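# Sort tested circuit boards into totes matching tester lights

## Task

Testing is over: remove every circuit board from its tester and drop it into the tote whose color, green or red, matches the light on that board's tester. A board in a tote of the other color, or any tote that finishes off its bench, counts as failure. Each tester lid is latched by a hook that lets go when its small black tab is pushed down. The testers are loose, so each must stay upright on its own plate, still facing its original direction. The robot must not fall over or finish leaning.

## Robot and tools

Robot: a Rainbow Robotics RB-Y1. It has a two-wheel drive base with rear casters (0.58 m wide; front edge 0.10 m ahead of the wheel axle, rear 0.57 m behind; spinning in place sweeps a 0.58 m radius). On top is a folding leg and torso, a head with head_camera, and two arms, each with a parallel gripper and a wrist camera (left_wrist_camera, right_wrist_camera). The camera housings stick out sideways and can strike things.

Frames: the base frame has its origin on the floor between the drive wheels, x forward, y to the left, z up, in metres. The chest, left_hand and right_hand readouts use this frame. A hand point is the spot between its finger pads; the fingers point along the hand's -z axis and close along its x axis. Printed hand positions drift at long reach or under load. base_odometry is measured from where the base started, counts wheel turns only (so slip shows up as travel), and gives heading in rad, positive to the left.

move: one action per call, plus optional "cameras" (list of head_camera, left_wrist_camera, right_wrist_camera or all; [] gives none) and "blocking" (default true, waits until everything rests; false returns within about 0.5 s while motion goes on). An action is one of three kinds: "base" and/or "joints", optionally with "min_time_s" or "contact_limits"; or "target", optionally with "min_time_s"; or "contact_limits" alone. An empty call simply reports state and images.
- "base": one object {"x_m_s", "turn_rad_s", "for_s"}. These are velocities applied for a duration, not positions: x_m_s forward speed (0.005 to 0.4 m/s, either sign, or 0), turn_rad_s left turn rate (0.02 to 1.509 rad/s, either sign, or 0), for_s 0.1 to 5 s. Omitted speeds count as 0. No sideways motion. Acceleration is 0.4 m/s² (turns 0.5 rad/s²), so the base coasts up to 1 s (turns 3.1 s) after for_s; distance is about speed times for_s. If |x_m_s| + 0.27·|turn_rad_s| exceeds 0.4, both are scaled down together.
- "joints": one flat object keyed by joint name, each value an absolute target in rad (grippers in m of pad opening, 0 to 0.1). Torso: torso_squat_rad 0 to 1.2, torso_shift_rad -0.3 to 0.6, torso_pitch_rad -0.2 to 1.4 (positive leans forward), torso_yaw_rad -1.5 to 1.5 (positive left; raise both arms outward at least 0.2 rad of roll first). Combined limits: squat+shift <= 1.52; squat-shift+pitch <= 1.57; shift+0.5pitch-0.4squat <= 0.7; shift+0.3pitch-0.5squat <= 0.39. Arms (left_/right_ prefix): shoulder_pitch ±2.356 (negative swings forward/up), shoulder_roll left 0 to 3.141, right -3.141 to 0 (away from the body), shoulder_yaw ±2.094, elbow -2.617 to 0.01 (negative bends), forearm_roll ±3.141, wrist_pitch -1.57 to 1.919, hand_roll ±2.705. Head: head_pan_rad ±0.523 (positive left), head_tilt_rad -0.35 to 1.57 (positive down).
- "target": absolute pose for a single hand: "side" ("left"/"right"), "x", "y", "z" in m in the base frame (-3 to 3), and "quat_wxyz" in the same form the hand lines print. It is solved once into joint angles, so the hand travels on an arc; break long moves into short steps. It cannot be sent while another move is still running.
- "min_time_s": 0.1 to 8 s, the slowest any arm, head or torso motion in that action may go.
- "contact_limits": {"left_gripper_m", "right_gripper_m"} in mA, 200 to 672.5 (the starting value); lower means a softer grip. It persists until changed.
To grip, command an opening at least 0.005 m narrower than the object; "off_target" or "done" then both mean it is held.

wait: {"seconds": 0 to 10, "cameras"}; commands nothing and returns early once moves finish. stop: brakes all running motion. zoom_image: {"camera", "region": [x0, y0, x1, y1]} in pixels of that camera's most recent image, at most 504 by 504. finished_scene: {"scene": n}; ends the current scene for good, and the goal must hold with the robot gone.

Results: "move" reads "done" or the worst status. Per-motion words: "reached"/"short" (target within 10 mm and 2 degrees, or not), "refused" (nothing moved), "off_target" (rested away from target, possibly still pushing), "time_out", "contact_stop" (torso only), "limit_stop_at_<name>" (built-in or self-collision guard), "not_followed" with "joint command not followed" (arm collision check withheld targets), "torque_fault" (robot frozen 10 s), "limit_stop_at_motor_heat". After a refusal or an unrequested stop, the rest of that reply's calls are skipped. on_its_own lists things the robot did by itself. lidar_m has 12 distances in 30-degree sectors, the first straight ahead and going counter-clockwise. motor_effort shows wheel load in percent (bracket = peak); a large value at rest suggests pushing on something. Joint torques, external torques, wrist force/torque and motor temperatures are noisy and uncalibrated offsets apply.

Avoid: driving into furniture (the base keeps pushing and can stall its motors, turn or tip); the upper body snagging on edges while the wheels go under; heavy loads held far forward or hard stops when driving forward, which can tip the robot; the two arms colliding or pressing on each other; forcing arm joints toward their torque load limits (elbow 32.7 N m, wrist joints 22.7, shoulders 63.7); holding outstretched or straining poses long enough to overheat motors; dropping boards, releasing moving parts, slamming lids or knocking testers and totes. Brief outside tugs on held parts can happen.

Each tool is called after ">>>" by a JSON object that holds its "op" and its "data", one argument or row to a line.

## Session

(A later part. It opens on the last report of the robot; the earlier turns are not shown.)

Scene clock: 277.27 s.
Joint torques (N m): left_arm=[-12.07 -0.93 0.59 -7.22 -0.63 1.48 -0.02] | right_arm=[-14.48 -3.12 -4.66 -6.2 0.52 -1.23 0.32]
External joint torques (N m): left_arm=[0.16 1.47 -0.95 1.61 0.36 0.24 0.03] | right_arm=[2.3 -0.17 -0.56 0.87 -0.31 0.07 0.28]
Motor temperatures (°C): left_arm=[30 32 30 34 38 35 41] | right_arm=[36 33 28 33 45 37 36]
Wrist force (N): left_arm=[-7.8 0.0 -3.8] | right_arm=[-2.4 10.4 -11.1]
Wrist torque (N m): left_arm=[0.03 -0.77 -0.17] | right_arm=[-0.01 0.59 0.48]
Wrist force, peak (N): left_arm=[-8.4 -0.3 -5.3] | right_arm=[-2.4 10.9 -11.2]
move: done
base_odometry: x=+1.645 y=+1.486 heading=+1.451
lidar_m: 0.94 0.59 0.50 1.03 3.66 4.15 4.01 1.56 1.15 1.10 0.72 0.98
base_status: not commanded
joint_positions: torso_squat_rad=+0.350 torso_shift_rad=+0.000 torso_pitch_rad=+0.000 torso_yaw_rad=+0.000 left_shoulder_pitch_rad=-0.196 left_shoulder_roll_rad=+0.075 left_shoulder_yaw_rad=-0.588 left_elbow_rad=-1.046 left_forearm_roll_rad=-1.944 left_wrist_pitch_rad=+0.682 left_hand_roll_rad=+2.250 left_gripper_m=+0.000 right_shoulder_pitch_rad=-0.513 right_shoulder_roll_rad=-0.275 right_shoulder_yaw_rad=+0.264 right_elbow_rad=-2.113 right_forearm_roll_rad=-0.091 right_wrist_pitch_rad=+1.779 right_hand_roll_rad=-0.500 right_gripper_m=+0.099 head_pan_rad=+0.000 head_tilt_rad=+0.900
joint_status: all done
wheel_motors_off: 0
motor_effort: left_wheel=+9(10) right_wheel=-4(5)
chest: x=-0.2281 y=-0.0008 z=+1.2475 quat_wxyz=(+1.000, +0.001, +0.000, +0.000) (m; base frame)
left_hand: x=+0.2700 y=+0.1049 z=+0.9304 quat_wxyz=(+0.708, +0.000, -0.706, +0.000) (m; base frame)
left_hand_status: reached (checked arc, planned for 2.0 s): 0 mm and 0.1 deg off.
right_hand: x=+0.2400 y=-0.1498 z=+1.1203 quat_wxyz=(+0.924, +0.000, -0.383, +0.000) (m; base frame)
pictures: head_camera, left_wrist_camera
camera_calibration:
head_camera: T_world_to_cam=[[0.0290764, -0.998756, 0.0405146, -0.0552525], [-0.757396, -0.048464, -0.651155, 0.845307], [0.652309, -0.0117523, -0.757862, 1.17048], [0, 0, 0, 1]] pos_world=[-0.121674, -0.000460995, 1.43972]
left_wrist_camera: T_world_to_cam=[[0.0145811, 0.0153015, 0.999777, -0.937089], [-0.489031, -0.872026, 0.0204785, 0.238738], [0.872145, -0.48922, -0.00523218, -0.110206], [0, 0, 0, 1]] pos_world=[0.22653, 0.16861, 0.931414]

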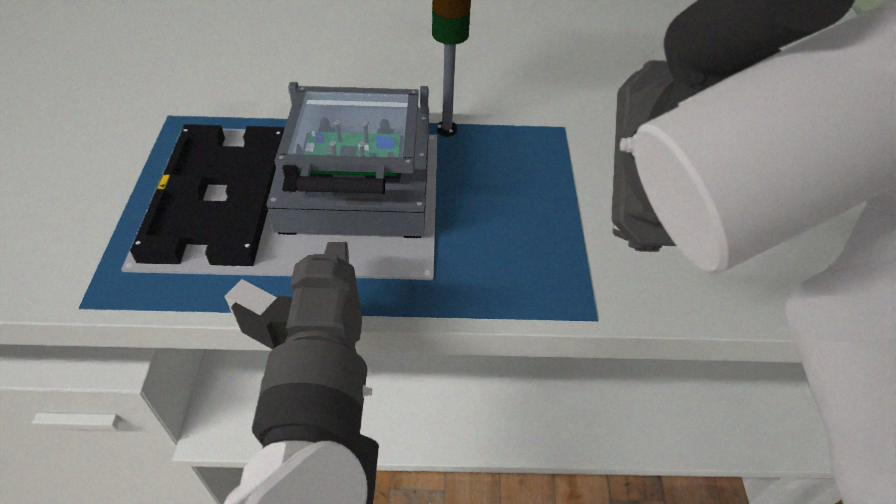

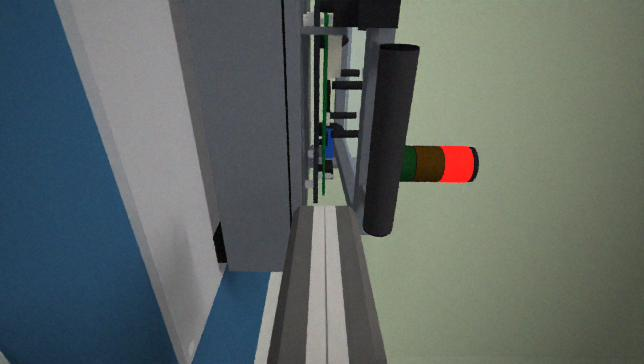

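>>> {"op": "move", "data": {
  "target": {"side":"left","x":0.355,"y":0.112,"z":0.932,"quat_wxyz":[0.707,0,-0.707,0]},
  "min_time_s": 2,
  "cameras": ["head_camera","left_wrist_camera"]
}}

Scene clock: 296.70 s.
Joint torques (N m): left_arm=[8.74 6.49 2.1 11.17 4.23 -6.55 -0.34] | right_arm=[-14.97 -2.68 -4.44 -6.13 0.49 -1.24 0.29]
External joint torques (N m): left_arm=[24.76 7.59 0.12 17.92 5.1 -8.09 -0.29] | right_arm=[1.83 0.27 -0.34 0.93 -0.35 0.07 0.25]
External joint torques when the fault began: left_arm=[38.31 16.3 -1.3 32.76 9.36 -12.16 0.05]
Motor temperatures (°C): left_arm=[29 32 30 34 39 36 41] | right_arm=[36 33 28 33 45 37 36]
Wrist force (N): left_arm=[54.7 -8.3 16.2] | right_arm=[-2.4 10.4 -11.0]
Wrist torque (N m): left_arm=[0.46 2.72 -0.09] | right_arm=[-0.01 0.56 0.49]
Wrist force, peak (N): left_arm=[97.6 -23.8 32.5] | right_arm=[-2.6 11.0 -11.4]
move: torque_fault
TORQUE FAULT: left_elbow_rad reached its load limit. The robot stopped for 10 seconds, dropped its targets and accepts commands again. The stop added 9.2 s to the call.
base_odometry: x=+1.645 y=+1.486 heading=+1.451
lidar_m: 0.94 0.60 0.50 1.04 3.66 4.15 4.00 1.57 1.15 1.11 0.72 0.98
base_status: not commanded
joint_positions: torso_squat_rad=+0.350 torso_shift_rad=-0.001 torso_pitch_rad=-0.002 torso_yaw_rad=+0.000 left_shoulder_pitch_rad=-0.525 left_shoulder_roll_rad=+0.027 left_shoulder_yaw_rad=-0.775 left_elbow_rad=-0.588 left_forearm_roll_rad=-1.808 left_wrist_pitch_rad=+0.755 left_hand_roll_rad=+2.504 left_gripper_m=+0.000 right_shoulder_pitch_rad=-0.513 right_shoulder_roll_rad=-0.275 right_shoulder_yaw_rad=+0.264 right_elbow_rad=-2.113 right_forearm_roll_rad=-0.091 right_wrist_pitch_rad=+1.779 right_hand_roll_rad=-0.500 right_gripper_m=+0.099 head_pan_rad=+0.000 head_tilt_rad=+0.900
joint_status: left_shoulder_pitch_rad torque_fault (moved -0.328 of -0.534); left_shoulder_roll_rad torque_fault (moved -0.048 of -0.075); left_shoulder_yaw_rad torque_fault (moved -0.187 of -0.323); left_elbow_rad torque_fault (moved +0.458 of +0.779); left_forearm_roll_rad torque_fault (moved +0.136 of +0.243); left_wrist_pitch_rad torque_fault (moved +0.072 of +0.118); left_hand_roll_rad torque_fault (moved +0.254 of +0.440)
wheel_motors_off: 0
on_its_own: left_shoulder_pitch_rad is held at -0.518, not at your -0.731, since a torque_fault; left_shoulder_roll_rad is held at +0.029, not at your +0.000, since a torque_fault; left_shoulder_yaw_rad is held at -0.775, not at your -0.911, since a torque_fault; left_elbow_rad is held at -0.584, not at your -0.267, since a torque_fault; left_forearm_roll_rad is held at -1.807, not at your -1.701, since a torque_fault; left_wrist_pitch_rad is held at +0.753, not at your +0.800, since a torque_fault; left_hand_roll_rad is held at +2.504, not at your +2.690, since a torque_fault
motor_effort: left_wheel=+8(15) right_wheel=-1(5)
chest: x=-0.2293 y=-0.0009 z=+1.2474 quat_wxyz=(+1.000, +0.001, -0.001, +0.000) (m; base frame)
left_hand: x=+0.3166 y=+0.0787 z=+0.9150 quat_wxyz=(+0.723, -0.030, -0.690, -0.009) (m; base frame)
left_hand_status: short (checked arc, as near as the solve gets, planned for 2.0 s): torque_fault, 54 mm and 4.5 deg off.
right_hand: x=+0.2391 y=-0.1500 z=+1.1212 quat_wxyz=(+0.923, +0.000, -0.384, +0.000) (m; base frame)
pictures: head_camera, left_wrist_camera
camera_calibration:
head_camera: T_world_to_cam=[[0.0289427, -0.998767, 0.0403333, -0.0551608], [-0.756074, -0.048268, -0.652704, 0.846617], [0.653846, -0.011604, -0.756539, 1.1699], [0, 0, 0, 1]] pos_world=[-0.123233, -0.000652831, 1.43989]
left_wrist_camera: T_world_to_cam=[[0.060669, 0.0423022, 0.997261, -0.936351], [-0.534273, -0.842553, 0.0682426, 0.207318], [0.843132, -0.53695, -0.0285159, -0.129579], [0, 0, 0, 1]] pos_world=[0.276824, 0.144709, 0.915944]

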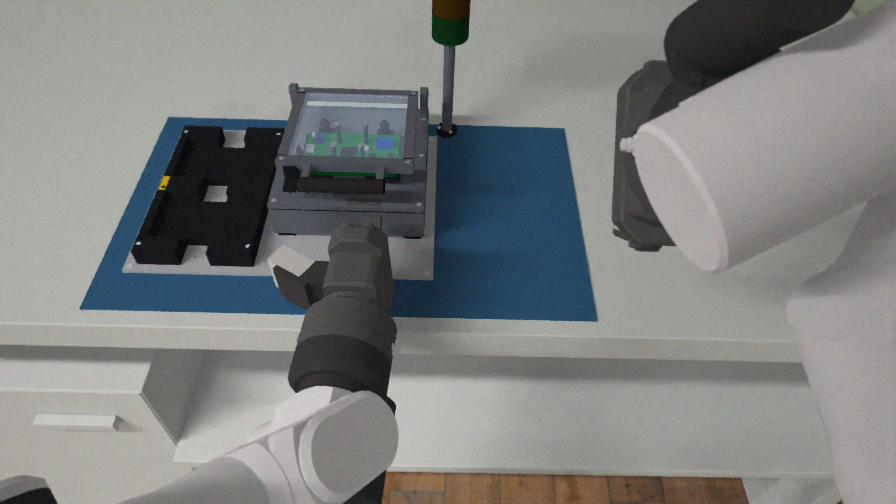

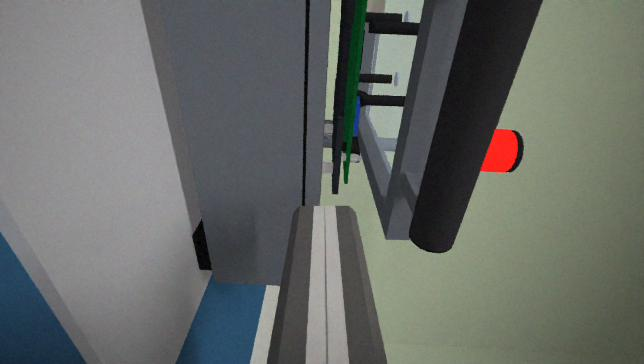

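>>> {"op": "move", "data": {
  "target": {"side":"left","x":0.29,"y":0.09,"z":0.965,"quat_wxyz":[0.707,0,-0.707,0]},
  "min_time_s": 2,
  "cameras": []
}}

>>> {"op": "move", "data": {
  "target": {"side":"left","x":0.30,"y":0.11,"z":0.965,"quat_wxyz":[0.866,0,-0.5,0]},
  "min_time_s": 2,
  "cameras": ["head_camera","left_wrist_camera"]
}}

Scene clock: 319.23 s.
Joint torques (N m): left_arm=[9.96 9.49 3.07 11.29 4.2 -4.1 -0.62] | right_arm=[-14.89 -2.77 -4.14 -6.2 0.6 -1.22 0.28]
External joint torques (N m): left_arm=[25.85 10.64 1.03 18.22 5.1 -5.6 -0.56] | right_arm=[1.9 0.19 -0.04 0.86 -0.24 0.09 0.24]
External joint torques when the fault began: left_arm=[48.64 20.45 2.88 30.53 9.02 -8.78 -2.38]
Motor temperatures (°C): left_arm=[29 32 30 34 39 36 41] | right_arm=[36 33 28 33 45 37 36]
Wrist force (N): left_arm=[40.2 -15.2 -1.1] | right_arm=[-2.2 10.6 -10.7]
Wrist torque (N m): left_arm=[0.62 1.08 0.41] | right_arm=[-0.04 0.60 0.49]
Wrist force, peak (N): left_arm=[70.7 -33.9 -12.3] | right_arm=[-2.5 11.0 -11.3]
move: torque_fault
TORQUE FAULT: left_elbow_rad reached its load limit. The robot stopped for 10 seconds, dropped its targets and accepts commands again. The stop added 9.1 s to the call.
base_odometry: x=+1.645 y=+1.486 heading=+1.451
lidar_m: 0.94 0.59 0.50 1.03 3.67 4.15 4.01 1.56 1.15 1.11 0.71 0.97
base_status: not commanded
joint_positions: torso_squat_rad=+0.350 torso_shift_rad=-0.001 torso_pitch_rad=-0.002 torso_yaw_rad=+0.000 left_shoulder_pitch_rad=-0.509 left_shoulder_roll_rad=+0.035 left_shoulder_yaw_rad=-0.763 left_elbow_rad=-0.623 left_forearm_roll_rad=-1.789 left_wrist_pitch_rad=+0.750 left_hand_roll_rad=+2.459 left_gripper_m=+0.000 right_shoulder_pitch_rad=-0.513 right_shoulder_roll_rad=-0.275 right_shoulder_yaw_rad=+0.264 right_elbow_rad=-2.113 right_forearm_roll_rad=-0.091 right_wrist_pitch_rad=+1.779 right_hand_roll_rad=-0.500 right_gripper_m=+0.099 head_pan_rad=+0.000 head_tilt_rad=+0.900
joint_status: left_shoulder_pitch_rad torque_fault (moved +0.016 of +0.244); left_shoulder_roll_rad torque_fault (moved +0.007 of +0.095); left_shoulder_yaw_rad torque_fault (moved +0.012 of +0.094); left_elbow_rad torque_fault (moved -0.035 of -0.547); left_forearm_roll_rad torque_fault (moved +0.019 of +0.148); left_wrist_pitch_rad torque_fault (moved -0.004 of -0.040); left_hand_roll_rad torque_fault (moved -0.046 of -0.459)
wheel_motors_off: 0
on_its_own: left_shoulder_pitch_rad is held at -0.502, not at your -0.280, since a torque_fault; left_shoulder_roll_rad is held at +0.037, not at your +0.123, since a torque_fault; left_shoulder_yaw_rad is held at -0.763, not at your -0.681, since a torque_fault; left_elbow_rad is held at -0.619, not at your -1.135, since a torque_fault; left_forearm_roll_rad is held at -1.788, not at your -1.660, since a torque_fault; left_wrist_pitch_rad is held at +0.749, not at your +0.715, since a torque_fault; left_hand_roll_rad is held at +2.458, not at your +2.045, since a torque_fault
motor_effort: left_wheel=+3(9) right_wheel=-3(3)
chest: x=-0.2289 y=-0.0010 z=+1.2474 quat_wxyz=(+1.000, +0.001, -0.001, +0.000) (m; base frame)
left_hand: x=+0.3161 y=+0.0814 z=+0.9156 quat_wxyz=(+0.724, -0.023, -0.689, -0.008) (m; base frame)
left_hand_status: short (checked arc, planned for 2.0 s): torque_fault, 57 mm and 4.0 deg off.
right_hand: x=+0.2394 y=-0.1502 z=+1.1209 quat_wxyz=(+0.923, +0.000, -0.384, +0.000) (m; base frame)
pictures: none
No camera images: "cameras" was empty.

not run: a stop that you did not command came earlier in this reply.

>>> {"op": "move", "data": {
  "joints": {"torso_squat_rad":0.25},
  "min_time_s": 1.5,
  "cameras": ["left_wrist_camera"]
}}

Scene clock: 327.23 s.
Joint torques (N m): left_arm=[-13.92 0.62 3 -5.12 -0.38 1.06 -0.29] | right_arm=[-14.63 -2.67 -4.24 -6.21 0.58 -1.27 0.31]
External joint torques (N m): left_arm=[1.83 1.74 1 1.75 0.51 -0.44 -0.24] | right_arm=[2.14 0.29 -0.14 0.86 -0.26 0.03 0.27]
Motor temperatures (°C): left_arm=[29 32 30 34 39 36 41] | right_arm=[36 33 28 33 45 37 36]
Wrist force (N): left_arm=[-8.1 0.1 -3.4] | right_arm=[-2.3 10.8 -11.2]
Wrist torque (N m): left_arm=[0.00 -0.82 -0.21] | right_arm=[-0.06 0.60 0.48]
Wrist force, peak (N): left_arm=[40.7 -15.1 -0.9] | right_arm=[-2.1 10.9 -11.2]
move: done
base_odometry: x=+1.645 y=+1.486 heading=+1.451
lidar_m: 0.94 0.60 0.49 1.03 3.67 4.15 4.01 1.55 1.15 1.11 0.72 0.97
base_status: not commanded
joint_positions: torso_squat_rad=+0.250 torso_shift_rad=+0.000 torso_pitch_rad=+0.000 torso_yaw_rad=+0.000 left_shoulder_pitch_rad=-0.503 left_shoulder_roll_rad=+0.037 left_shoulder_yaw_rad=-0.763 left_elbow_rad=-0.619 left_forearm_roll_rad=-1.788 left_wrist_pitch_rad=+0.749 left_hand_roll_rad=+2.458 left_gripper_m=+0.000 right_shoulder_pitch_rad=-0.513 right_shoulder_roll_rad=-0.275 right_shoulder_yaw_rad=+0.264 right_elbow_rad=-2.113 right_forearm_roll_rad=-0.091 right_wrist_pitch_rad=+1.779 right_hand_roll_rad=-0.500 right_gripper_m=+0.099 head_pan_rad=+0.000 head_tilt_rad=+0.900
joint_status: all done
wheel_motors_off: 0
on_its_own: left_shoulder_pitch_rad is held at -0.502, not at your -0.280, since a torque_fault; left_shoulder_roll_rad is held at +0.037, not at your +0.123, since a torque_fault; left_shoulder_yaw_rad is held at -0.763, not at your -0.681, since a torque_fault; left_elbow_rad is held at -0.619, not at your -1.135, since a torque_fault; left_forearm_roll_rad is held at -1.788, not at your -1.660, since a torque_fault; left_wrist_pitch_rad is held at +0.749, not at your +0.715, since a torque_fault; left_hand_roll_rad is held at +2.458, not at your +2.045, since a torque_fault
motor_effort: left_wheel=+3(6) right_wheel=-2(4)
chest: x=-0.2280 y=-0.0008 z=+1.2682 quat_wxyz=(+1.000, +0.001, +0.000, +0.000) (m; base frame)
left_hand: x=+0.3143 y=+0.0851 z=+0.9305 quat_wxyz=(+0.728, -0.020, -0.685, -0.008) (m; base frame)
right_hand: x=+0.2401 y=-0.1500 z=+1.1409 quat_wxyz=(+0.924, +0.000, -0.383, +0.000) (m; base frame)
pictures: left_wrist_camera
camera_calibration:
left_wrist_camera: T_world_to_cam=[[0.0743018, 0.0309213, 0.996756, -0.954842], [-0.519544, -0.851956, 0.065158, 0.209428], [0.851207, -0.5227, -0.0472369, -0.110109], [0, 0, 0, 1]] pos_world=[0.273479, 0.150394, 0.932897]

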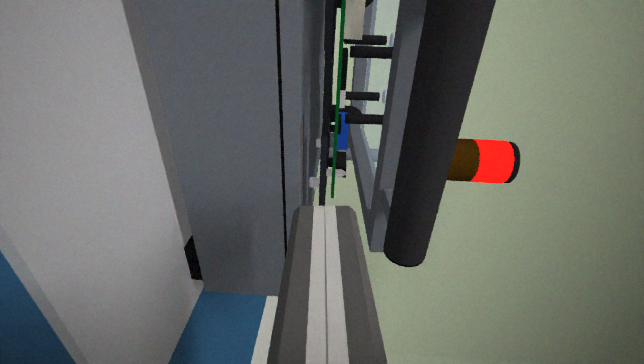

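>>> {"op": "move", "data": {
  "base": {"x_m_s":-0.1,"for_s":0.8},
  "cameras": []
}}

>>> {"op": "move", "data": {
  "joints": {"torso_squat_rad":0.0},
  "min_time_s": 1.5,
  "cameras": ["head_camera","left_wrist_camera"]
}}

>>> {"op": "move", "data": {
  "target": {"side":"left","x":0.35,"y":0.11,"z":0.97,"quat_wxyz":[0.866,0,-0.5,0]},
  "min_time_s": 2,
  "cameras": ["head_camera","left_wrist_camera"]
}}

Scene clock: 336.43 s.
Joint torques (N m): left_arm=[-14.75 0.51 2.88 -5.49 -0.44 1.21 -0.3] | right_arm=[-14.93 -2.7 -4.34 -6.29 0.61 -1.26 0.32]
External joint torques (N m): left_arm=[0.99 1.63 0.87 1.38 0.45 -0.29 -0.25] | right_arm=[1.84 0.25 -0.25 0.78 -0.22 0.04 0.28]
Motor temperatures (°C): left_arm=[29 32 30 34 39 36 41] | right_arm=[36 33 28 33 45 37 36]
Wrist force (N): left_arm=[-8.6 -0.2 -3.7] | right_arm=[-2.2 10.5 -11.1]
Wrist torque (N m): left_arm=[0.04 -0.85 -0.21] | right_arm=[-0.03 0.61 0.48]
Wrist force, peak (N): left_arm=[-8.6 0.2 -4.1] | right_arm=[-2.6 10.9 -11.5]
move: done
base_odometry: x=+1.636 y=+1.406 heading=+1.451
lidar_m: 1.02 0.59 0.55 2.57 3.66 4.06 3.92 1.57 1.15 1.11 0.74 0.99
base_status: done (sent for 0.8 of 0.8 s)
joint_positions: torso_squat_rad=+0.250 torso_shift_rad=+0.000 torso_pitch_rad=+0.000 torso_yaw_rad=+0.000 left_shoulder_pitch_rad=-0.503 left_shoulder_roll_rad=+0.037 left_shoulder_yaw_rad=-0.763 left_elbow_rad=-0.619 left_forearm_roll_rad=-1.788 left_wrist_pitch_rad=+0.749 left_hand_roll_rad=+2.458 left_gripper_m=+0.000 right_shoulder_pitch_rad=-0.513 right_shoulder_roll_rad=-0.275 right_shoulder_yaw_rad=+0.264 right_elbow_rad=-2.113 right_forearm_roll_rad=-0.091 right_wrist_pitch_rad=+1.779 right_hand_roll_rad=-0.500 right_gripper_m=+0.099 head_pan_rad=+0.000 head_tilt_rad=+0.900
joint_status: not commanded
wheel_motors_off: 0
on_its_own: left_shoulder_pitch_rad is held at -0.502, not at your -0.280, since a torque_fault; left_shoulder_roll_rad is held at +0.037, not at your +0.123, since a torque_fault; left_shoulder_yaw_rad is held at -0.763, not at your -0.681, since a torque_fault; left_elbow_rad is held at -0.619, not at your -1.135, since a torque_fault; left_forearm_roll_rad is held at -1.788, not at your -1.660, since a torque_fault; left_wrist_pitch_rad is held at +0.749, not at your +0.715, since a torque_fault; left_hand_roll_rad is held at +2.458, not at your +2.045, since a torque_fault
motor_effort: left_wheel=+2(20) right_wheel=+2(24)
chest: x=-0.2281 y=-0.0008 z=+1.2682 quat_wxyz=(+1.000, +0.001, +0.000, +0.000) (m; base frame)
left_hand: x=+0.3142 y=+0.0852 z=+0.9305 quat_wxyz=(+0.728, -0.020, -0.685, -0.008) (m; base frame)
right_hand: x=+0.2400 y=-0.1500 z=+1.1410 quat_wxyz=(+0.924, +0.000, -0.383, +0.000) (m; base frame)
pictures: none
No camera images: "cameras" was empty.

Scene clock: 338.23 s.
Joint torques (N m): left_arm=[-14.81 0.14 2.82 -5.44 -0.48 1.21 -0.35] | right_arm=[-14.81 -2.45 -4.38 -6.19 0.65 -1.17 0.35]
External joint torques (N m): left_arm=[0.93 1.27 0.82 1.43 0.41 -0.28 -0.29] | right_arm=[1.96 0.51 -0.29 0.88 -0.18 0.13 0.31]
Motor temperatures (°C): left_arm=[29 32 30 34 39 36 41] | right_arm=[36 33 28 33 45 37 36]
Wrist force (N): left_arm=[-8.4 -0.1 -3.7] | right_arm=[-2.5 10.5 -11.2]
Wrist torque (N m): left_arm=[0.04 -0.86 -0.20] | right_arm=[-0.04 0.59 0.48]
Wrist force, peak (N): left_arm=[-8.6 0.0 -3.9] | right_arm=[-2.5 10.8 -11.3]
move: done
base_odometry: x=+1.636 y=+1.406 heading=+1.451
lidar_m: 1.02 0.60 0.55 2.58 3.65 4.06 3.92 1.56 1.14 1.11 0.75 0.98
base_status: not commanded
joint_positions: torso_squat_rad=+0.000 torso_shift_rad=+0.000 torso_pitch_rad=+0.000 torso_yaw_rad=+0.000 left_shoulder_pitch_rad=-0.503 left_shoulder_roll_rad=+0.037 left_shoulder_yaw_rad=-0.763 left_elbow_rad=-0.619 left_forearm_roll_rad=-1.788 left_wrist_pitch_rad=+0.749 left_hand_roll_rad=+2.458 left_gripper_m=+0.000 right_shoulder_pitch_rad=-0.513 right_shoulder_roll_rad=-0.275 right_shoulder_yaw_rad=+0.264 right_elbow_rad=-2.113 right_forearm_roll_rad=-0.091 right_wrist_pitch_rad=+1.779 right_hand_roll_rad=-0.500 right_gripper_m=+0.099 head_pan_rad=+0.000 head_tilt_rad=+0.900
joint_status: all done
wheel_motors_off: 0
on_its_own: left_shoulder_pitch_rad is held at -0.502, not at your -0.280, since a torque_fault; left_shoulder_roll_rad is held at +0.037, not at your +0.123, since a torque_fault; left_shoulder_yaw_rad is held at -0.763, not at your -0.681, since a torque_fault; left_elbow_rad is held at -0.619, not at your -1.135, since a torque_fault; left_forearm_roll_rad is held at -1.788, not at your -1.660, since a torque_fault; left_wrist_pitch_rad is held at +0.749, not at your +0.715, since a torque_fault; left_hand_roll_rad is held at +2.458, not at your +2.045, since a torque_fault
motor_effort: left_wheel=+0(3) right_wheel=+5(5)
chest: x=-0.2280 y=-0.0009 z=+1.2899 quat_wxyz=(+1.000, +0.001, +0.000, +0.000) (m; base frame)
left_hand: x=+0.3142 y=+0.0852 z=+0.9521 quat_wxyz=(+0.728, -0.020, -0.685, -0.008) (m; base frame)
right_hand: x=+0.2401 y=-0.1500 z=+1.1626 quat_wxyz=(+0.924, +0.000, -0.383, +0.000) (m; base frame)
pictures: head_camera, left_wrist_camera
camera_calibration:
head_camera: T_world_to_cam=[[0.0289972, -0.99876, 0.0404665, -0.056996], [-0.757568, -0.0483695, -0.650962, 0.872753], [0.652112, -0.01178, -0.758031, 1.20273], [0, 0, 0, 1]] pos_world=[-0.121493, -0.000542486, 1.48214]
left_wrist_camera: T_world_to_cam=[[0.0745648, 0.0308495, 0.996739, -0.976443], [-0.51938, -0.852051, 0.0652255, 0.207963], [0.851284, -0.522549, -0.0475104, -0.108737], [0, 0, 0, 1]] pos_world=[0.273386, 0.150497, 0.954528]

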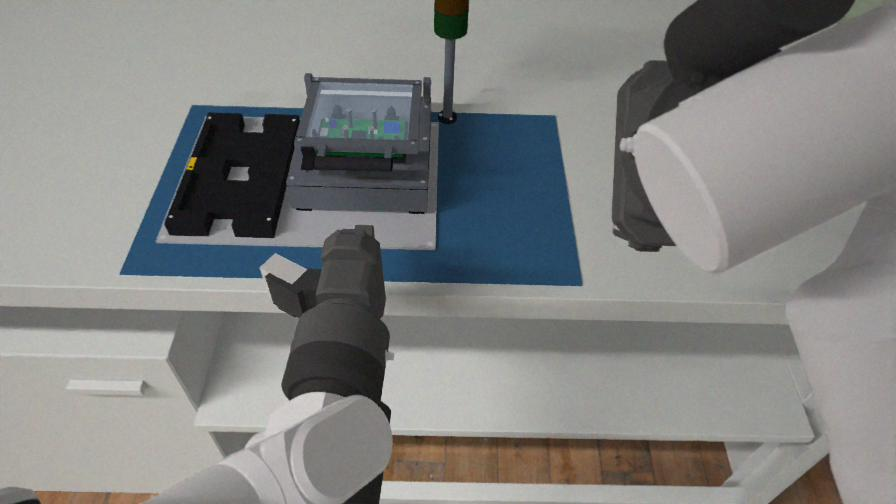

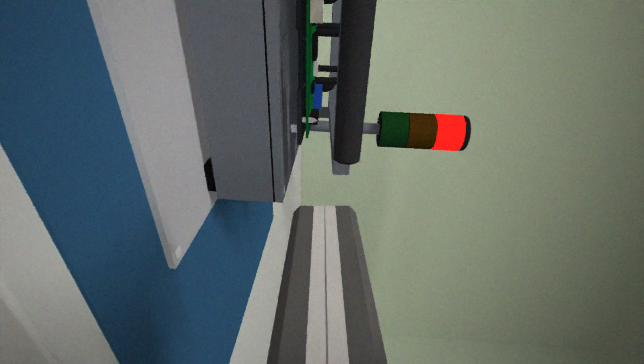

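Scene clock: 340.57 s.
Joint torques (N m): left_arm=[-16.92 1.31 3.91 -8.81 -0.65 -1.16 0.19] | right_arm=[-14.73 -2.71 -4.48 -6.17 0.54 -1.16 0.28]
External joint torques (N m): left_arm=[0.94 0.84 0.72 0.51 0.14 -0.16 0.24] | right_arm=[2.04 0.24 -0.38 0.9 -0.29 0.14 0.24]
Motor temperatures (°C): left_arm=[29 32 30 34 39 36 41] | right_arm=[36 33 28 33 45 37 36]
Wrist force (N): left_arm=[-7.3 0.1 -6.4] | right_arm=[-2.4 10.6 -11.1]
Wrist torque (N m): left_arm=[-0.02 -0.76 -0.16] | right_arm=[-0.06 0.58 0.46]
Wrist force, peak (N): left_arm=[-8.0 -0.2 -6.9] | right_arm=[-2.2 10.9 -11.3]
move: done
base_odometry: x=+1.636 y=+1.406 heading=+1.451
lidar_m: 1.02 0.59 0.55 2.58 3.66 4.06 3.92 1.56 1.15 1.11 0.74 0.98
base_status: not commanded
joint_positions: torso_squat_rad=+0.000 torso_shift_rad=+0.000 torso_pitch_rad=+0.000 torso_yaw_rad=+0.000 left_shoulder_pitch_rad=-0.509 left_shoulder_roll_rad=+0.131 left_shoulder_yaw_rad=-0.478 left_elbow_rad=-1.100 left_forearm_roll_rad=-0.438 left_wrist_pitch_rad=+0.646 left_hand_roll_rad=+0.964 left_gripper_m=+0.000 right_shoulder_pitch_rad=-0.513 right_shoulder_roll_rad=-0.275 right_shoulder_yaw_rad=+0.264 right_elbow_rad=-2.113 right_forearm_roll_rad=-0.091 right_wrist_pitch_rad=+1.779 right_hand_roll_rad=-0.500 right_gripper_m=+0.099 head_pan_rad=+0.000 head_tilt_rad=+0.900
joint_status: all done
wheel_motors_off: 0
motor_effort: left_wheel=+2(2) right_wheel=+2(5)
chest: x=-0.2280 y=-0.0008 z=+1.2899 quat_wxyz=(+1.000, +0.001, +0.000, +0.000) (m; base frame)
left_hand: x=+0.3498 y=+0.1096 z=+0.9699 quat_wxyz=(+0.865, +0.000, -0.501, +0.000) (m; base frame)
left_hand_status: reached (checked arc, planned for 2.0 s): 0 mm and 0.1 deg off.
right_hand: x=+0.2401 y=-0.1500 z=+1.1626 quat_wxyz=(+0.924, +0.000, -0.383, +0.000) (m; base frame)
pictures: head_camera, left_wrist_camera
camera_calibration:
head_camera: T_world_to_cam=[[0.0290115, -0.998758, 0.0405103, -0.0570145], [-0.757562, -0.048409, -0.650965, 0.872758], [0.652118, -0.0118036, -0.758026, 1.20273], [0, 0, 0, 1]] pos_world=[-0.121497, -0.000497869, 1.48214]
left_wrist_camera: T_world_to_cam=[[0.508418, 0.0154795, 0.860971, -1.01596], [-0.41359, -0.872574, 0.25992, 0.0224671], [0.755284, -0.488237, -0.43723, 0.282406], [0, 0, 0, 1]] pos_world=[0.312528, 0.173212, 0.99235]

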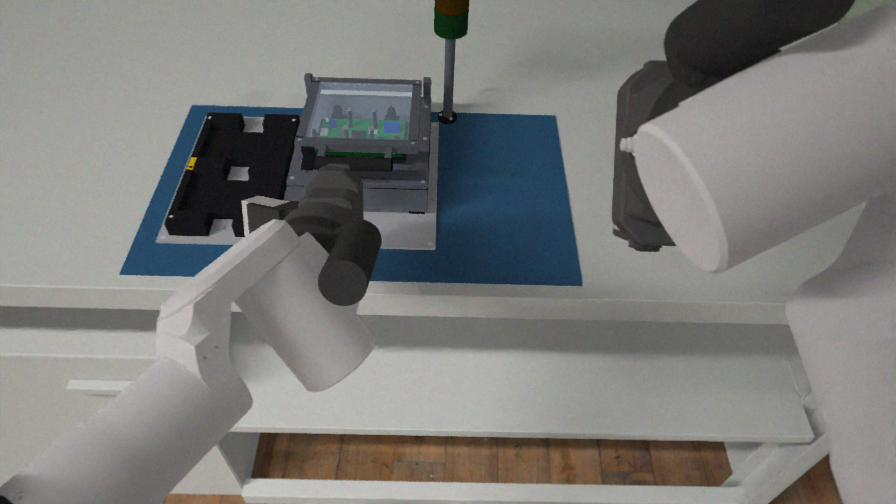

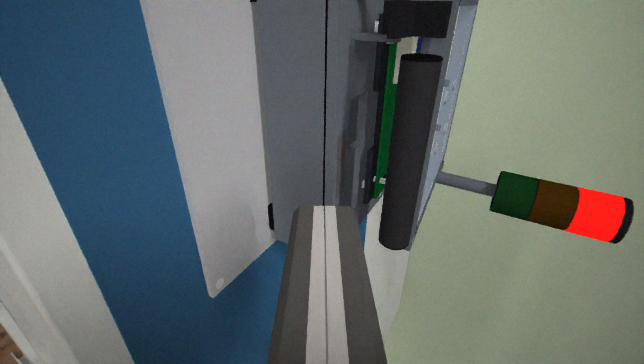

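>>> {"op": "move", "data": {
  "target": {"side":"left","x":0.40,"y":0.11,"z":0.945,"quat_wxyz":[0.866,0,-0.5,0]},
  "min_time_s": 2,
  "cameras": ["left_wrist_camera"]
}}

Scene clock: 352.53 s.
Joint torques (N m): left_arm=[-20.59 2.2 -0.09 -5.52 -0.17 -0.28 0.06] | right_arm=[-14.88 -2.73 -3.91 -6.02 0.59 -1.28 0.33]
External joint torques (N m): left_arm=[0.85 -1.25 -1.17 1.54 0.21 -0.09 0.11] | right_arm=[1.89 0.23 0.19 1.06 -0.25 0.03 0.29]
Motor temperatures (°C): left_arm=[29 32 30 34 39 36 41] | right_arm=[36 33 28 33 45 37 36]
Wrist force (N): left_arm=[-7.3 -0.1 -6.3] | right_arm=[-2.4 10.6 -11.0]
Wrist torque (N m): left_arm=[0.00 -0.79 -0.18] | right_arm=[-0.05 0.59 0.48]
Wrist force, peak (N): left_arm=[-7.7 0.1 -6.8] | right_arm=[-2.5 10.9 -11.3]
move: done
base_odometry: x=+1.636 y=+1.406 heading=+1.451
lidar_m: 1.02 0.59 0.56 2.58 3.66 4.06 3.92 1.56 1.15 1.11 0.75 0.98
base_status: not commanded
joint_positions: torso_squat_rad=+0.000 torso_shift_rad=+0.000 torso_pitch_rad=+0.000 torso_yaw_rad=+0.000 left_shoulder_pitch_rad=-0.915 left_shoulder_roll_rad=+0.024 left_shoulder_yaw_rad=-0.488 left_elbow_rad=-0.267 left_forearm_roll_rad=-0.759 left_wrist_pitch_rad=+0.256 left_hand_roll_rad=+1.489 left_gripper_m=+0.000 right_shoulder_pitch_rad=-0.513 right_shoulder_roll_rad=-0.275 right_shoulder_yaw_rad=+0.264 right_elbow_rad=-2.113 right_forearm_roll_rad=-0.091 right_wrist_pitch_rad=+1.779 right_hand_roll_rad=-0.500 right_gripper_m=+0.099 head_pan_rad=+0.000 head_tilt_rad=+0.900
joint_status: all done
wheel_motors_off: 0
motor_effort: left_wheel=+1(3) right_wheel=+2(5)
chest: x=-0.2280 y=-0.0008 z=+1.2899 quat_wxyz=(+1.000, +0.000, +0.000, +0.000) (m; base frame)
left_hand: x=+0.3979 y=+0.1106 z=+0.9467 quat_wxyz=(+0.869, -0.013, -0.494, -0.007) (m; base frame)
left_hand_status: reached (checked arc, as near as the solve gets, planned for 2.0 s): 3 mm and 1.9 deg off.
right_hand: x=+0.2401 y=-0.1499 z=+1.1626 quat_wxyz=(+0.924, +0.000, -0.383, +0.000) (m; base frame)
pictures: left_wrist_camera
camera_calibration:
left_wrist_camera: T_world_to_cam=[[0.522173, 0.0151618, 0.852705, -1.01801], [-0.431803, -0.857514, 0.279672, 0.0361811], [0.735447, -0.514238, -0.441223, 0.250982], [0, 0, 0, 1]] pos_world=[0.362617, 0.175525, 0.968684]

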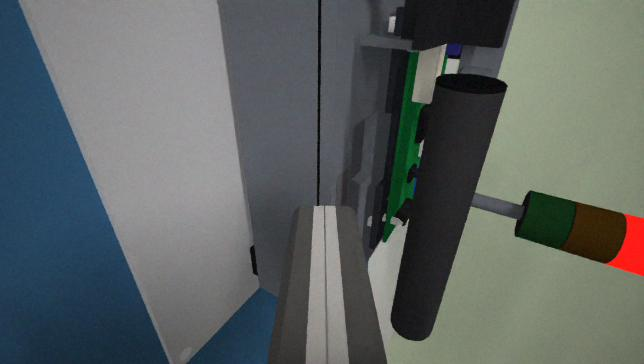

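>>> {"op": "move", "data": {
  "target": {"side":"left","x":0.27,"y":0.12,"z":0.99,"quat_wxyz":[0.866,0,-0.5,0]},
  "min_time_s": 2,
  "cameras": []
}}

>>> {"op": "move", "data": {
  "base": {"x_m_s":0.1,"for_s":1.4},
  "cameras": ["head_camera","left_wrist_camera"]
}}

Scene clock: 362.60 s.
Joint torques (N m): left_arm=[-13.25 0.7 3.01 -9.2 -0.72 -1.04 0.11] | right_arm=[-14.9 -2.74 -4.39 -6.14 0.61 -1.16 0.31]
External joint torques (N m): left_arm=[0.17 0.88 -0.99 0.31 0.29 0.01 0.15] | right_arm=[1.87 0.22 -0.29 0.93 -0.22 0.14 0.27]
Motor temperatures (°C): left_arm=[29 32 30 34 38 36 41] | right_arm=[36 33 28 33 45 37 36]
Wrist force (N): left_arm=[-7.2 0.0 -6.3] | right_arm=[-2.4 10.9 -11.3]
Wrist torque (N m): left_arm=[-0.02 -0.78 -0.20] | right_arm=[-0.09 0.59 0.47]
Wrist force, peak (N): left_arm=[-8.2 0.8 -6.6] | right_arm=[-2.5 11.1 -11.2]
move: done
base_odometry: x=+1.636 y=+1.406 heading=+1.451
lidar_m: 1.02 0.59 0.55 2.58 3.67 4.06 3.92 1.57 1.15 1.11 0.74 0.97
base_status: not commanded
joint_positions: torso_squat_rad=+0.000 torso_shift_rad=+0.000 torso_pitch_rad=+0.000 torso_yaw_rad=+0.000 left_shoulder_pitch_rad=-0.236 left_shoulder_roll_rad=+0.268 left_shoulder_yaw_rad=-0.595 left_elbow_rad=-1.625 left_forearm_roll_rad=-0.423 left_wrist_pitch_rad=+0.881 left_hand_roll_rad=+0.934 left_gripper_m=+0.000 right_shoulder_pitch_rad=-0.513 right_shoulder_roll_rad=-0.275 right_shoulder_yaw_rad=+0.264 right_elbow_rad=-2.113 right_forearm_roll_rad=-0.091 right_wrist_pitch_rad=+1.779 right_hand_roll_rad=-0.500 right_gripper_m=+0.099 head_pan_rad=+0.000 head_tilt_rad=+0.900
joint_status: all done
wheel_motors_off: 0
motor_effort: left_wheel=+0(2) right_wheel=+3(4)
chest: x=-0.2280 y=-0.0008 z=+1.2899 quat_wxyz=(+1.000, +0.000, +0.000, +0.000) (m; base frame)
left_hand: x=+0.2697 y=+0.1195 z=+0.9902 quat_wxyz=(+0.865, +0.000, -0.502, +0.000) (m; base frame)
left_hand_status: reached (checked arc, planned for 2.0 s): 1 mm and 0.3 deg off.
right_hand: x=+0.2401 y=-0.1499 z=+1.1627 quat_wxyz=(+0.924, +0.000, -0.383, +0.000) (m; base frame)
pictures: none
No camera images: "cameras" was empty.

Scene clock: 364.53 s.
Joint torques (N m): left_arm=[-12.66 0.8 3.39 -9.05 -0.75 -1.06 0.09] | right_arm=[-14.76 -2.61 -4.36 -6.2 0.57 -1.35 0.24]
External joint torques (N m): left_arm=[0.75 0.98 -0.61 0.47 0.26 -0.01 0.13] | right_arm=[2.01 0.35 -0.26 0.87 -0.26 -0.05 0.2]
Motor temperatures (°C): left_arm=[29 32 30 34 38 36 41] | right_arm=[36 33 28 33 45 37 36]
Wrist force (N): left_arm=[-7.1 0.0 -6.1] | right_arm=[-2.4 10.6 -10.8]
Wrist torque (N m): left_arm=[-0.03 -0.76 -0.19] | right_arm=[-0.05 0.58 0.49]
Wrist force, peak (N): left_arm=[-6.9 0.0 -6.7] | right_arm=[-1.8 10.6 -11.7]
move: done
base_odometry: x=+1.652 y=+1.545 heading=+1.451
lidar_m: 0.88 0.60 0.47 0.87 3.66 4.32 4.06 1.56 1.14 1.11 0.70 0.92
base_status: done (sent for 1.4 of 1.4 s)
joint_positions: torso_squat_rad=+0.000 torso_shift_rad=+0.000 torso_pitch_rad=+0.000 torso_yaw_rad=+0.000 left_shoulder_pitch_rad=-0.236 left_shoulder_roll_rad=+0.268 left_shoulder_yaw_rad=-0.595 left_elbow_rad=-1.625 left_forearm_roll_rad=-0.423 left_wrist_pitch_rad=+0.881 left_hand_roll_rad=+0.934 left_gripper_m=+0.000 right_shoulder_pitch_rad=-0.513 right_shoulder_roll_rad=-0.275 right_shoulder_yaw_rad=+0.264 right_elbow_rad=-2.113 right_forearm_roll_rad=-0.091 right_wrist_pitch_rad=+1.779 right_hand_roll_rad=-0.500 right_gripper_m=+0.099 head_pan_rad=+0.000 head_tilt_rad=+0.900
joint_status: not commanded
wheel_motors_off: 0
motor_effort: left_wheel=+1(24) right_wheel=-3(22)
chest: x=-0.2279 y=-0.0008 z=+1.2899 quat_wxyz=(+1.000, +0.000, +0.000, +0.000) (m; base frame)
left_hand: x=+0.2698 y=+0.1195 z=+0.9902 quat_wxyz=(+0.865, +0.000, -0.502, +0.000) (m; base frame)
right_hand: x=+0.2402 y=-0.1499 z=+1.1626 quat_wxyz=(+0.924, +0.000, -0.383, +0.000) (m; base frame)
pictures: head_camera, left_wrist_camera
camera_calibration:
head_camera: T_world_to_cam=[[0.0290485, -0.998754, 0.0405693, -0.0570409], [-0.757609, -0.0484746, -0.650906, 0.872722], [0.652061, -0.0118278, -0.758074, 1.20273], [0, 0, 0, 1]] pos_world=[-0.121417, -0.000439228, 1.48214]
left_wrist_camera: T_world_to_cam=[[0.506326, 0.0156437, 0.8622, -0.99353], [-0.413973, -0.872684, 0.258939, -0.00617291], [0.756479, -0.488035, -0.435387, 0.354396], [0, 0, 0, 1]] pos_world=[0.232402, 0.183113, 1.01252]

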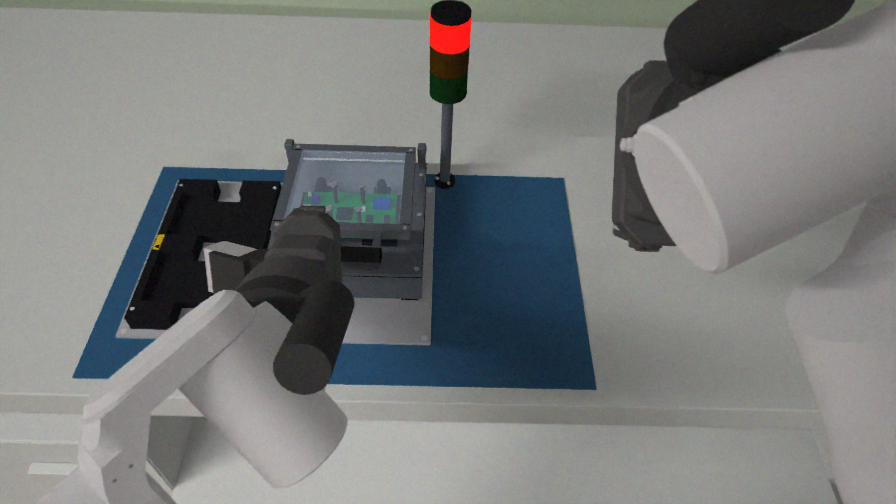

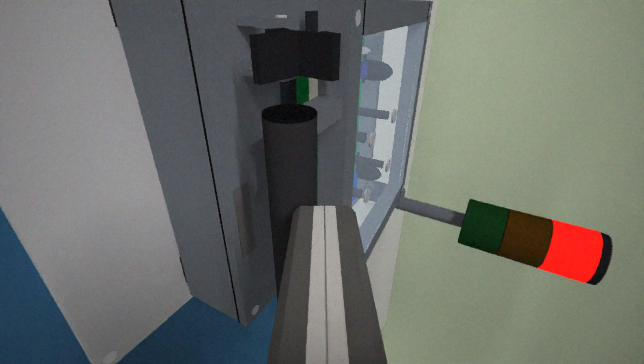

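>>> {"op": "move", "data": {
  "target": {"side":"left","x":0.225,"y":0.11,"z":0.965,"quat_wxyz":[0.866,0,-0.5,0]},
  "min_time_s": 1.5,
  "cameras": []
}}

>>> {"op": "move", "data": {
  "target": {"side":"left","x":0.25,"y":0.105,"z":0.945,"quat_wxyz":[0.866,0,-0.5,0]},
  "min_time_s": 1.5,
  "cameras": ["head_camera","left_wrist_camera"]
}}

Scene clock: 375.00 s.
Joint torques (N m): left_arm=[-9.44 -2.71 1.96 -9.27 -0.92 -1.28 0.35] | right_arm=[-14.67 -2.65 -4.37 -6.2 0.53 -1.23 0.23]
External joint torques (N m): left_arm=[1.47 -1.36 -1.15 0.43 0.12 -0.33 0.4] | right_arm=[2.1 0.31 -0.27 0.87 -0.31 0.08 0.19]
Motor temperatures (°C): left_arm=[29 32 30 34 38 35 41] | right_arm=[36 33 28 33 45 37 36]
Wrist force (N): left_arm=[-7.2 0.2 -6.3] | right_arm=[-2.5 10.6 -11.0]
Wrist torque (N m): left_arm=[-0.03 -0.74 -0.20] | right_arm=[-0.06 0.58 0.48]
Wrist force, peak (N): left_arm=[-7.4 -0.1 -6.6] | right_arm=[-2.5 11.0 -11.1]
move: done
base_odometry: x=+1.652 y=+1.545 heading=+1.451
lidar_m: 0.88 0.60 0.47 0.87 3.66 4.32 4.07 1.56 1.15 1.10 0.69 0.92
base_status: not commanded
joint_positions: torso_squat_rad=+0.000 torso_shift_rad=+0.000 torso_pitch_rad=+0.000 torso_yaw_rad=+0.000 left_shoulder_pitch_rad=-0.100 left_shoulder_roll_rad=+0.254 left_shoulder_yaw_rad=-0.656 left_elbow_rad=-1.687 left_forearm_roll_rad=-0.557 left_wrist_pitch_rad=+0.868 left_hand_roll_rad=+1.001 left_gripper_m=+0.000 right_shoulder_pitch_rad=-0.513 right_shoulder_roll_rad=-0.275 right_shoulder_yaw_rad=+0.264 right_elbow_rad=-2.113 right_forearm_roll_rad=-0.091 right_wrist_pitch_rad=+1.779 right_hand_roll_rad=-0.500 right_gripper_m=+0.099 head_pan_rad=+0.000 head_tilt_rad=+0.900
joint_status: all done
wheel_motors_off: 0
motor_effort: left_wheel=+2(3) right_wheel=-4(5)
chest: x=-0.2280 y=-0.0008 z=+1.2899 quat_wxyz=(+1.000, +0.000, +0.000, +0.000) (m; base frame)
left_hand: x=+0.2253 y=+0.1102 z=+0.9651 quat_wxyz=(+0.866, +0.000, -0.500, +0.000) (m; base frame)
left_hand_status: reached (checked arc, planned for 1.5 s): 0 mm and 0.0 deg off.
right_hand: x=+0.2401 y=-0.1499 z=+1.1626 quat_wxyz=(+0.924, +0.000, -0.383, +0.000) (m; base frame)
pictures: none
No camera images: "cameras" was empty.

Scene clock: 376.83 s.
Joint torques (N m): left_arm=[-12.47 -2.65 4.42 -7.71 -0.87 -1.14 0.27] | right_arm=[-14.86 -2.74 -4.54 -6.07 0.61 -1.21 0.31]
External joint torques (N m): left_arm=[-0.16 -1.21 1.29 1.82 0.14 -0.29 0.32] | right_arm=[1.91 0.22 -0.44 1 -0.22 0.1 0.27]
Motor temperatures (°C): left_arm=[29 32 30 34 38 35 41] | right_arm=[36 33 28 33 45 37 36]
Wrist force (N): left_arm=[-7.3 -0.3 -6.5] | right_arm=[-2.4 10.6 -11.1]
Wrist torque (N m): left_arm=[0.04 -0.78 -0.18] | right_arm=[-0.07 0.59 0.48]
Wrist force, peak (N): left_arm=[-7.4 -0.1 -6.9] | right_arm=[-2.4 10.9 -11.3]
move: done
base_odometry: x=+1.652 y=+1.545 heading=+1.451
lidar_m: 0.88 0.60 0.47 0.87 3.67 4.31 4.06 1.55 1.15 1.11 0.68 0.92
base_status: not commanded
joint_positions: torso_squat_rad=+0.000 torso_shift_rad=+0.000 torso_pitch_rad=+0.000 torso_yaw_rad=+0.000 left_shoulder_pitch_rad=-0.183 left_shoulder_roll_rad=+0.212 left_shoulder_yaw_rad=-0.643 left_elbow_rad=-1.503 left_forearm_roll_rad=-0.584 left_wrist_pitch_rad=+0.787 left_hand_roll_rad=+1.065 left_gripper_m=+0.000 right_shoulder_pitch_rad=-0.513 right_shoulder_roll_rad=-0.275 right_shoulder_yaw_rad=+0.264 right_elbow_rad=-2.113 right_forearm_roll_rad=-0.091 right_wrist_pitch_rad=+1.779 right_hand_roll_rad=-0.500 right_gripper_m=+0.099 head_pan_rad=+0.000 head_tilt_rad=+0.900
joint_status: all done
wheel_motors_off: 0
motor_effort: left_wheel=+1(3) right_wheel=-4(5)
chest: x=-0.2280 y=-0.0008 z=+1.2899 quat_wxyz=(+1.000, +0.000, +0.000, +0.000) (m; base frame)
left_hand: x=+0.2494 y=+0.1051 z=+0.9452 quat_wxyz=(+0.866, +0.000, -0.500, +0.000) (m; base frame)
left_hand_status: reached (checked arc, planned for 1.5 s): 1 mm and 0.1 deg off.
right_hand: x=+0.2401 y=-0.1499 z=+1.1626 quat_wxyz=(+0.924, +0.000, -0.383, +0.000) (m; base frame)
pictures: head_camera, left_wrist_camera
camera_calibration:
head_camera: T_world_to_cam=[[0.0290467, -0.998754, 0.0405705, -0.0570417], [-0.757581, -0.0484745, -0.650939, 0.872742], [0.652095, -0.0118278, -0.758045, 1.20273], [0, 0, 0, 1]] pos_world=[-0.121466, -0.000439269, 1.48214]
left_wrist_camera: T_world_to_cam=[[0.511543, 0.0147288, 0.859132, -0.942562], [-0.4138, -0.872052, 0.261334, -0.0179212], [0.753056, -0.489192, -0.439997, 0.348489], [0, 0, 0, 1]] pos_world=[0.212313, 0.168732, 0.967802]

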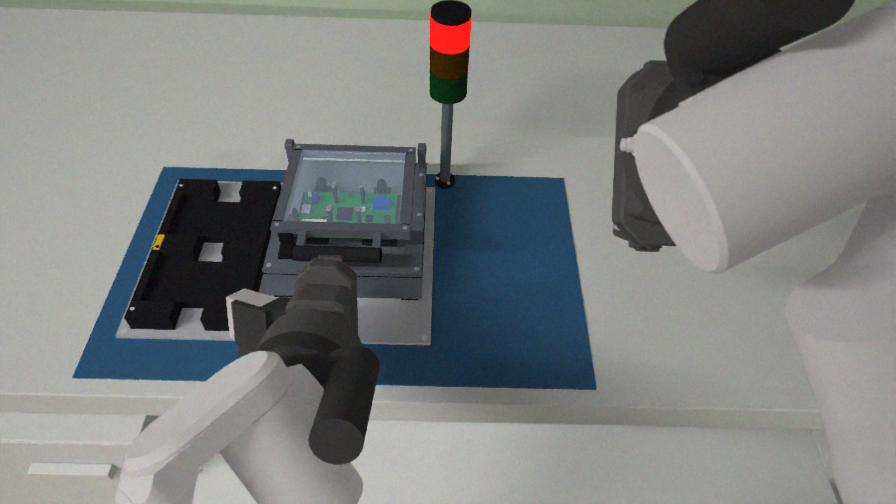

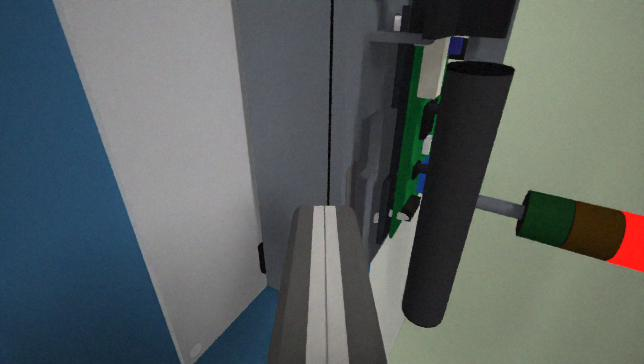

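>>> {"op": "move", "data": {
  "target": {"side":"left","x":0.285,"y":0.105,"z":0.95,"quat_wxyz":[0.866,0,-0.5,0]},
  "min_time_s": 1.5,
  "cameras": ["left_wrist_camera"]
}}

>>> {"op": "move", "data": {
  "target": {"side":"left","x":0.285,"y":0.105,"z":1.0,"quat_wxyz":[0.866,0,-0.5,0]},
  "min_time_s": 2,
  "cameras": ["head_camera","left_wrist_camera"]
}}

Scene clock: 384.03 s.
Joint torques (N m): left_arm=[-14.43 -2.01 4.79 -7.72 -0.52 -1.1 -0.27] | right_arm=[-14.85 -2.56 -4.46 -6.1 0.49 -1.22 0.28]
External joint torques (N m): left_arm=[-0.12 -1.12 1.34 1.66 0.44 -0.23 -0.22] | right_arm=[1.92 0.4 -0.36 0.97 -0.34 0.09 0.24]
Motor temperatures (°C): left_arm=[29 32 30 34 38 35 41] | right_arm=[36 33 28 33 45 37 36]
Wrist force (N): left_arm=[-7.3 -0.3 -6.5] | right_arm=[-2.0 10.5 -11.1]
Wrist torque (N m): left_arm=[0.05 -0.75 -0.23] | right_arm=[-0.06 0.63 0.48]
Wrist force, peak (N): left_arm=[-7.6 0.1 -6.6] | right_arm=[-2.3 11.0 -11.5]
move: done
base_odometry: x=+1.652 y=+1.545 heading=+1.451
lidar_m: 0.88 0.59 0.47 0.87 3.66 4.31 4.06 1.55 1.15 1.11 0.70 0.93
base_status: not commanded
joint_positions: torso_squat_rad=+0.000 torso_shift_rad=+0.000 torso_pitch_rad=+0.000 torso_yaw_rad=+0.000 left_shoulder_pitch_rad=-0.298 left_shoulder_roll_rad=+0.192 left_shoulder_yaw_rad=-0.608 left_elbow_rad=-1.372 left_forearm_roll_rad=-0.530 left_wrist_pitch_rad=+0.752 left_hand_roll_rad=+1.056 left_gripper_m=+0.000 right_shoulder_pitch_rad=-0.513 right_shoulder_roll_rad=-0.275 right_shoulder_yaw_rad=+0.264 right_elbow_rad=-2.113 right_forearm_roll_rad=-0.091 right_wrist_pitch_rad=+1.779 right_hand_roll_rad=-0.500 right_gripper_m=+0.099 head_pan_rad=+0.000 head_tilt_rad=+0.900
joint_status: all done
wheel_motors_off: 0
motor_effort: left_wheel=+2(2) right_wheel=-3(5)
chest: x=-0.2280 y=-0.0008 z=+1.2899 quat_wxyz=(+1.000, +0.000, +0.000, +0.000) (m; base frame)
left_hand: x=+0.2843 y=+0.1052 z=+0.9503 quat_wxyz=(+0.866, +0.000, -0.500, +0.000) (m; base frame)
left_hand_status: reached (checked arc, planned for 1.5 s): 1 mm and 0.0 deg off.
right_hand: x=+0.2401 y=-0.1499 z=+1.1626 quat_wxyz=(+0.924, +0.000, -0.383, +0.000) (m; base frame)
pictures: left_wrist_camera
camera_calibration:
left_wrist_camera: T_world_to_cam=[[0.511064, 0.0150638, 0.859411, -0.964963], [-0.413396, -0.872307, 0.261123, -0.00454996], [0.753603, -0.488727, -0.439577, 0.323909], [0, 0, 0, 1]] pos_world=[0.247179, 0.16887, 0.972871]

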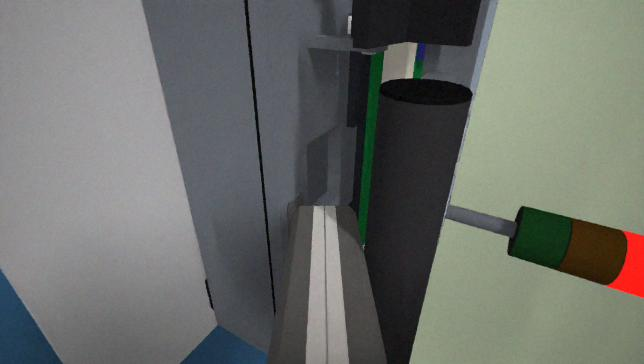

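Scene clock: 386.37 s.
Joint torques (N m): left_arm=[-16.53 1.43 6.32 -10.48 -1.16 -1.19 -0.21] | right_arm=[-14.97 -2.79 -4.21 -6.15 0.55 -1.21 0.24]
External joint torques (N m): left_arm=[-2.12 2.05 2.41 -0.97 -0.15 -0.12 -0.16] | right_arm=[1.8 0.17 -0.12 0.92 -0.28 0.09 0.2]
Motor temperatures (°C): left_arm=[29 32 30 34 38 35 41] | right_arm=[36 33 28 33 45 37 36]
Wrist force (N): left_arm=[-11.1 -1.0 -6.4] | right_arm=[-2.2 10.4 -10.9]
Wrist torque (N m): left_arm=[-0.02 -0.70 -0.21] | right_arm=[-0.03 0.60 0.48]
Wrist force, peak (N): left_arm=[-12.7 -1.4 -7.0] | right_arm=[-2.5 10.9 -11.2]
move: done
base_odometry: x=+1.652 y=+1.545 heading=+1.451
lidar_m: 0.89 0.60 0.47 0.87 3.67 4.31 4.07 1.56 1.15 1.11 0.69 0.92
base_status: not commanded
joint_positions: torso_squat_rad=+0.000 torso_shift_rad=+0.000 torso_pitch_rad=+0.000 torso_yaw_rad=+0.000 left_shoulder_pitch_rad=-0.302 left_shoulder_roll_rad=+0.226 left_shoulder_yaw_rad=-0.587 left_elbow_rad=-1.571 left_forearm_roll_rad=-0.407 left_wrist_pitch_rad=+0.903 left_hand_roll_rad=+0.916 left_gripper_m=+0.000 right_shoulder_pitch_rad=-0.513 right_shoulder_roll_rad=-0.275 right_shoulder_yaw_rad=+0.264 right_elbow_rad=-2.113 right_forearm_roll_rad=-0.091 right_wrist_pitch_rad=+1.779 right_hand_roll_rad=-0.500 right_gripper_m=+0.099 head_pan_rad=+0.000 head_tilt_rad=+0.900
joint_status: all done
wheel_motors_off: 0
motor_effort: left_wheel=+1(3) right_wheel=-5(5)
chest: x=-0.2280 y=-0.0008 z=+1.2899 quat_wxyz=(+1.000, +0.000, +0.000, +0.000) (m; base frame)
left_hand: x=+0.2848 y=+0.1043 z=+0.9990 quat_wxyz=(+0.866, +0.000, -0.500, +0.000) (m; base frame)
left_hand_status: reached (checked arc, planned for 2.0 s): 1 mm and 0.1 deg off.
right_hand: x=+0.2401 y=-0.1499 z=+1.1626 quat_wxyz=(+0.924, +0.000, -0.383, +0.000) (m; base frame)
pictures: head_camera, left_wrist_camera
camera_calibration:
head_camera: T_world_to_cam=[[0.0290466, -0.998754, 0.0405705, -0.0570418], [-0.757581, -0.0484745, -0.650939, 0.872742], [0.652095, -0.0118279, -0.758045, 1.20273], [0, 0, 0, 1]] pos_world=[-0.121466, -0.000439293, 1.48214]
left_wrist_camera: T_world_to_cam=[[0.509995, 0.0149042, 0.860048, -1.0073], [-0.414382, -0.871926, 0.260832, -0.0173658], [0.753786, -0.489411, -0.438502, 0.343479], [0, 0, 0, 1]] pos_world=[0.247615, 0.167974, 1.02148]

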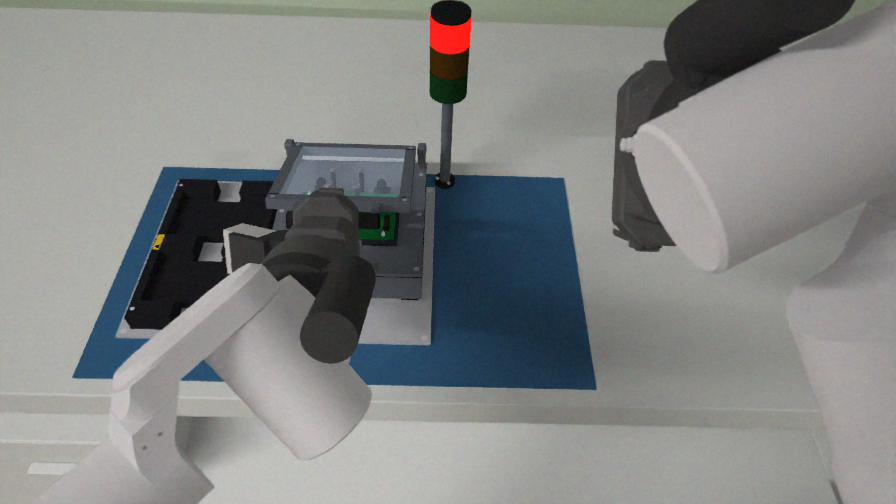

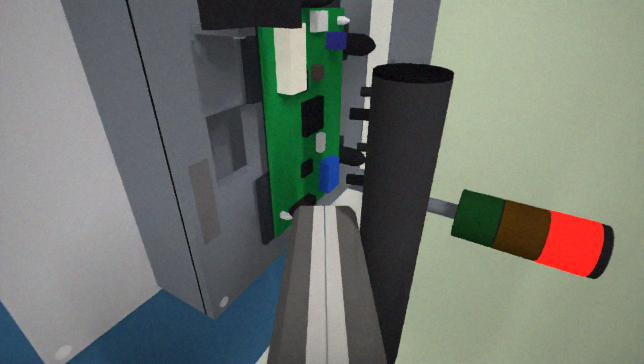

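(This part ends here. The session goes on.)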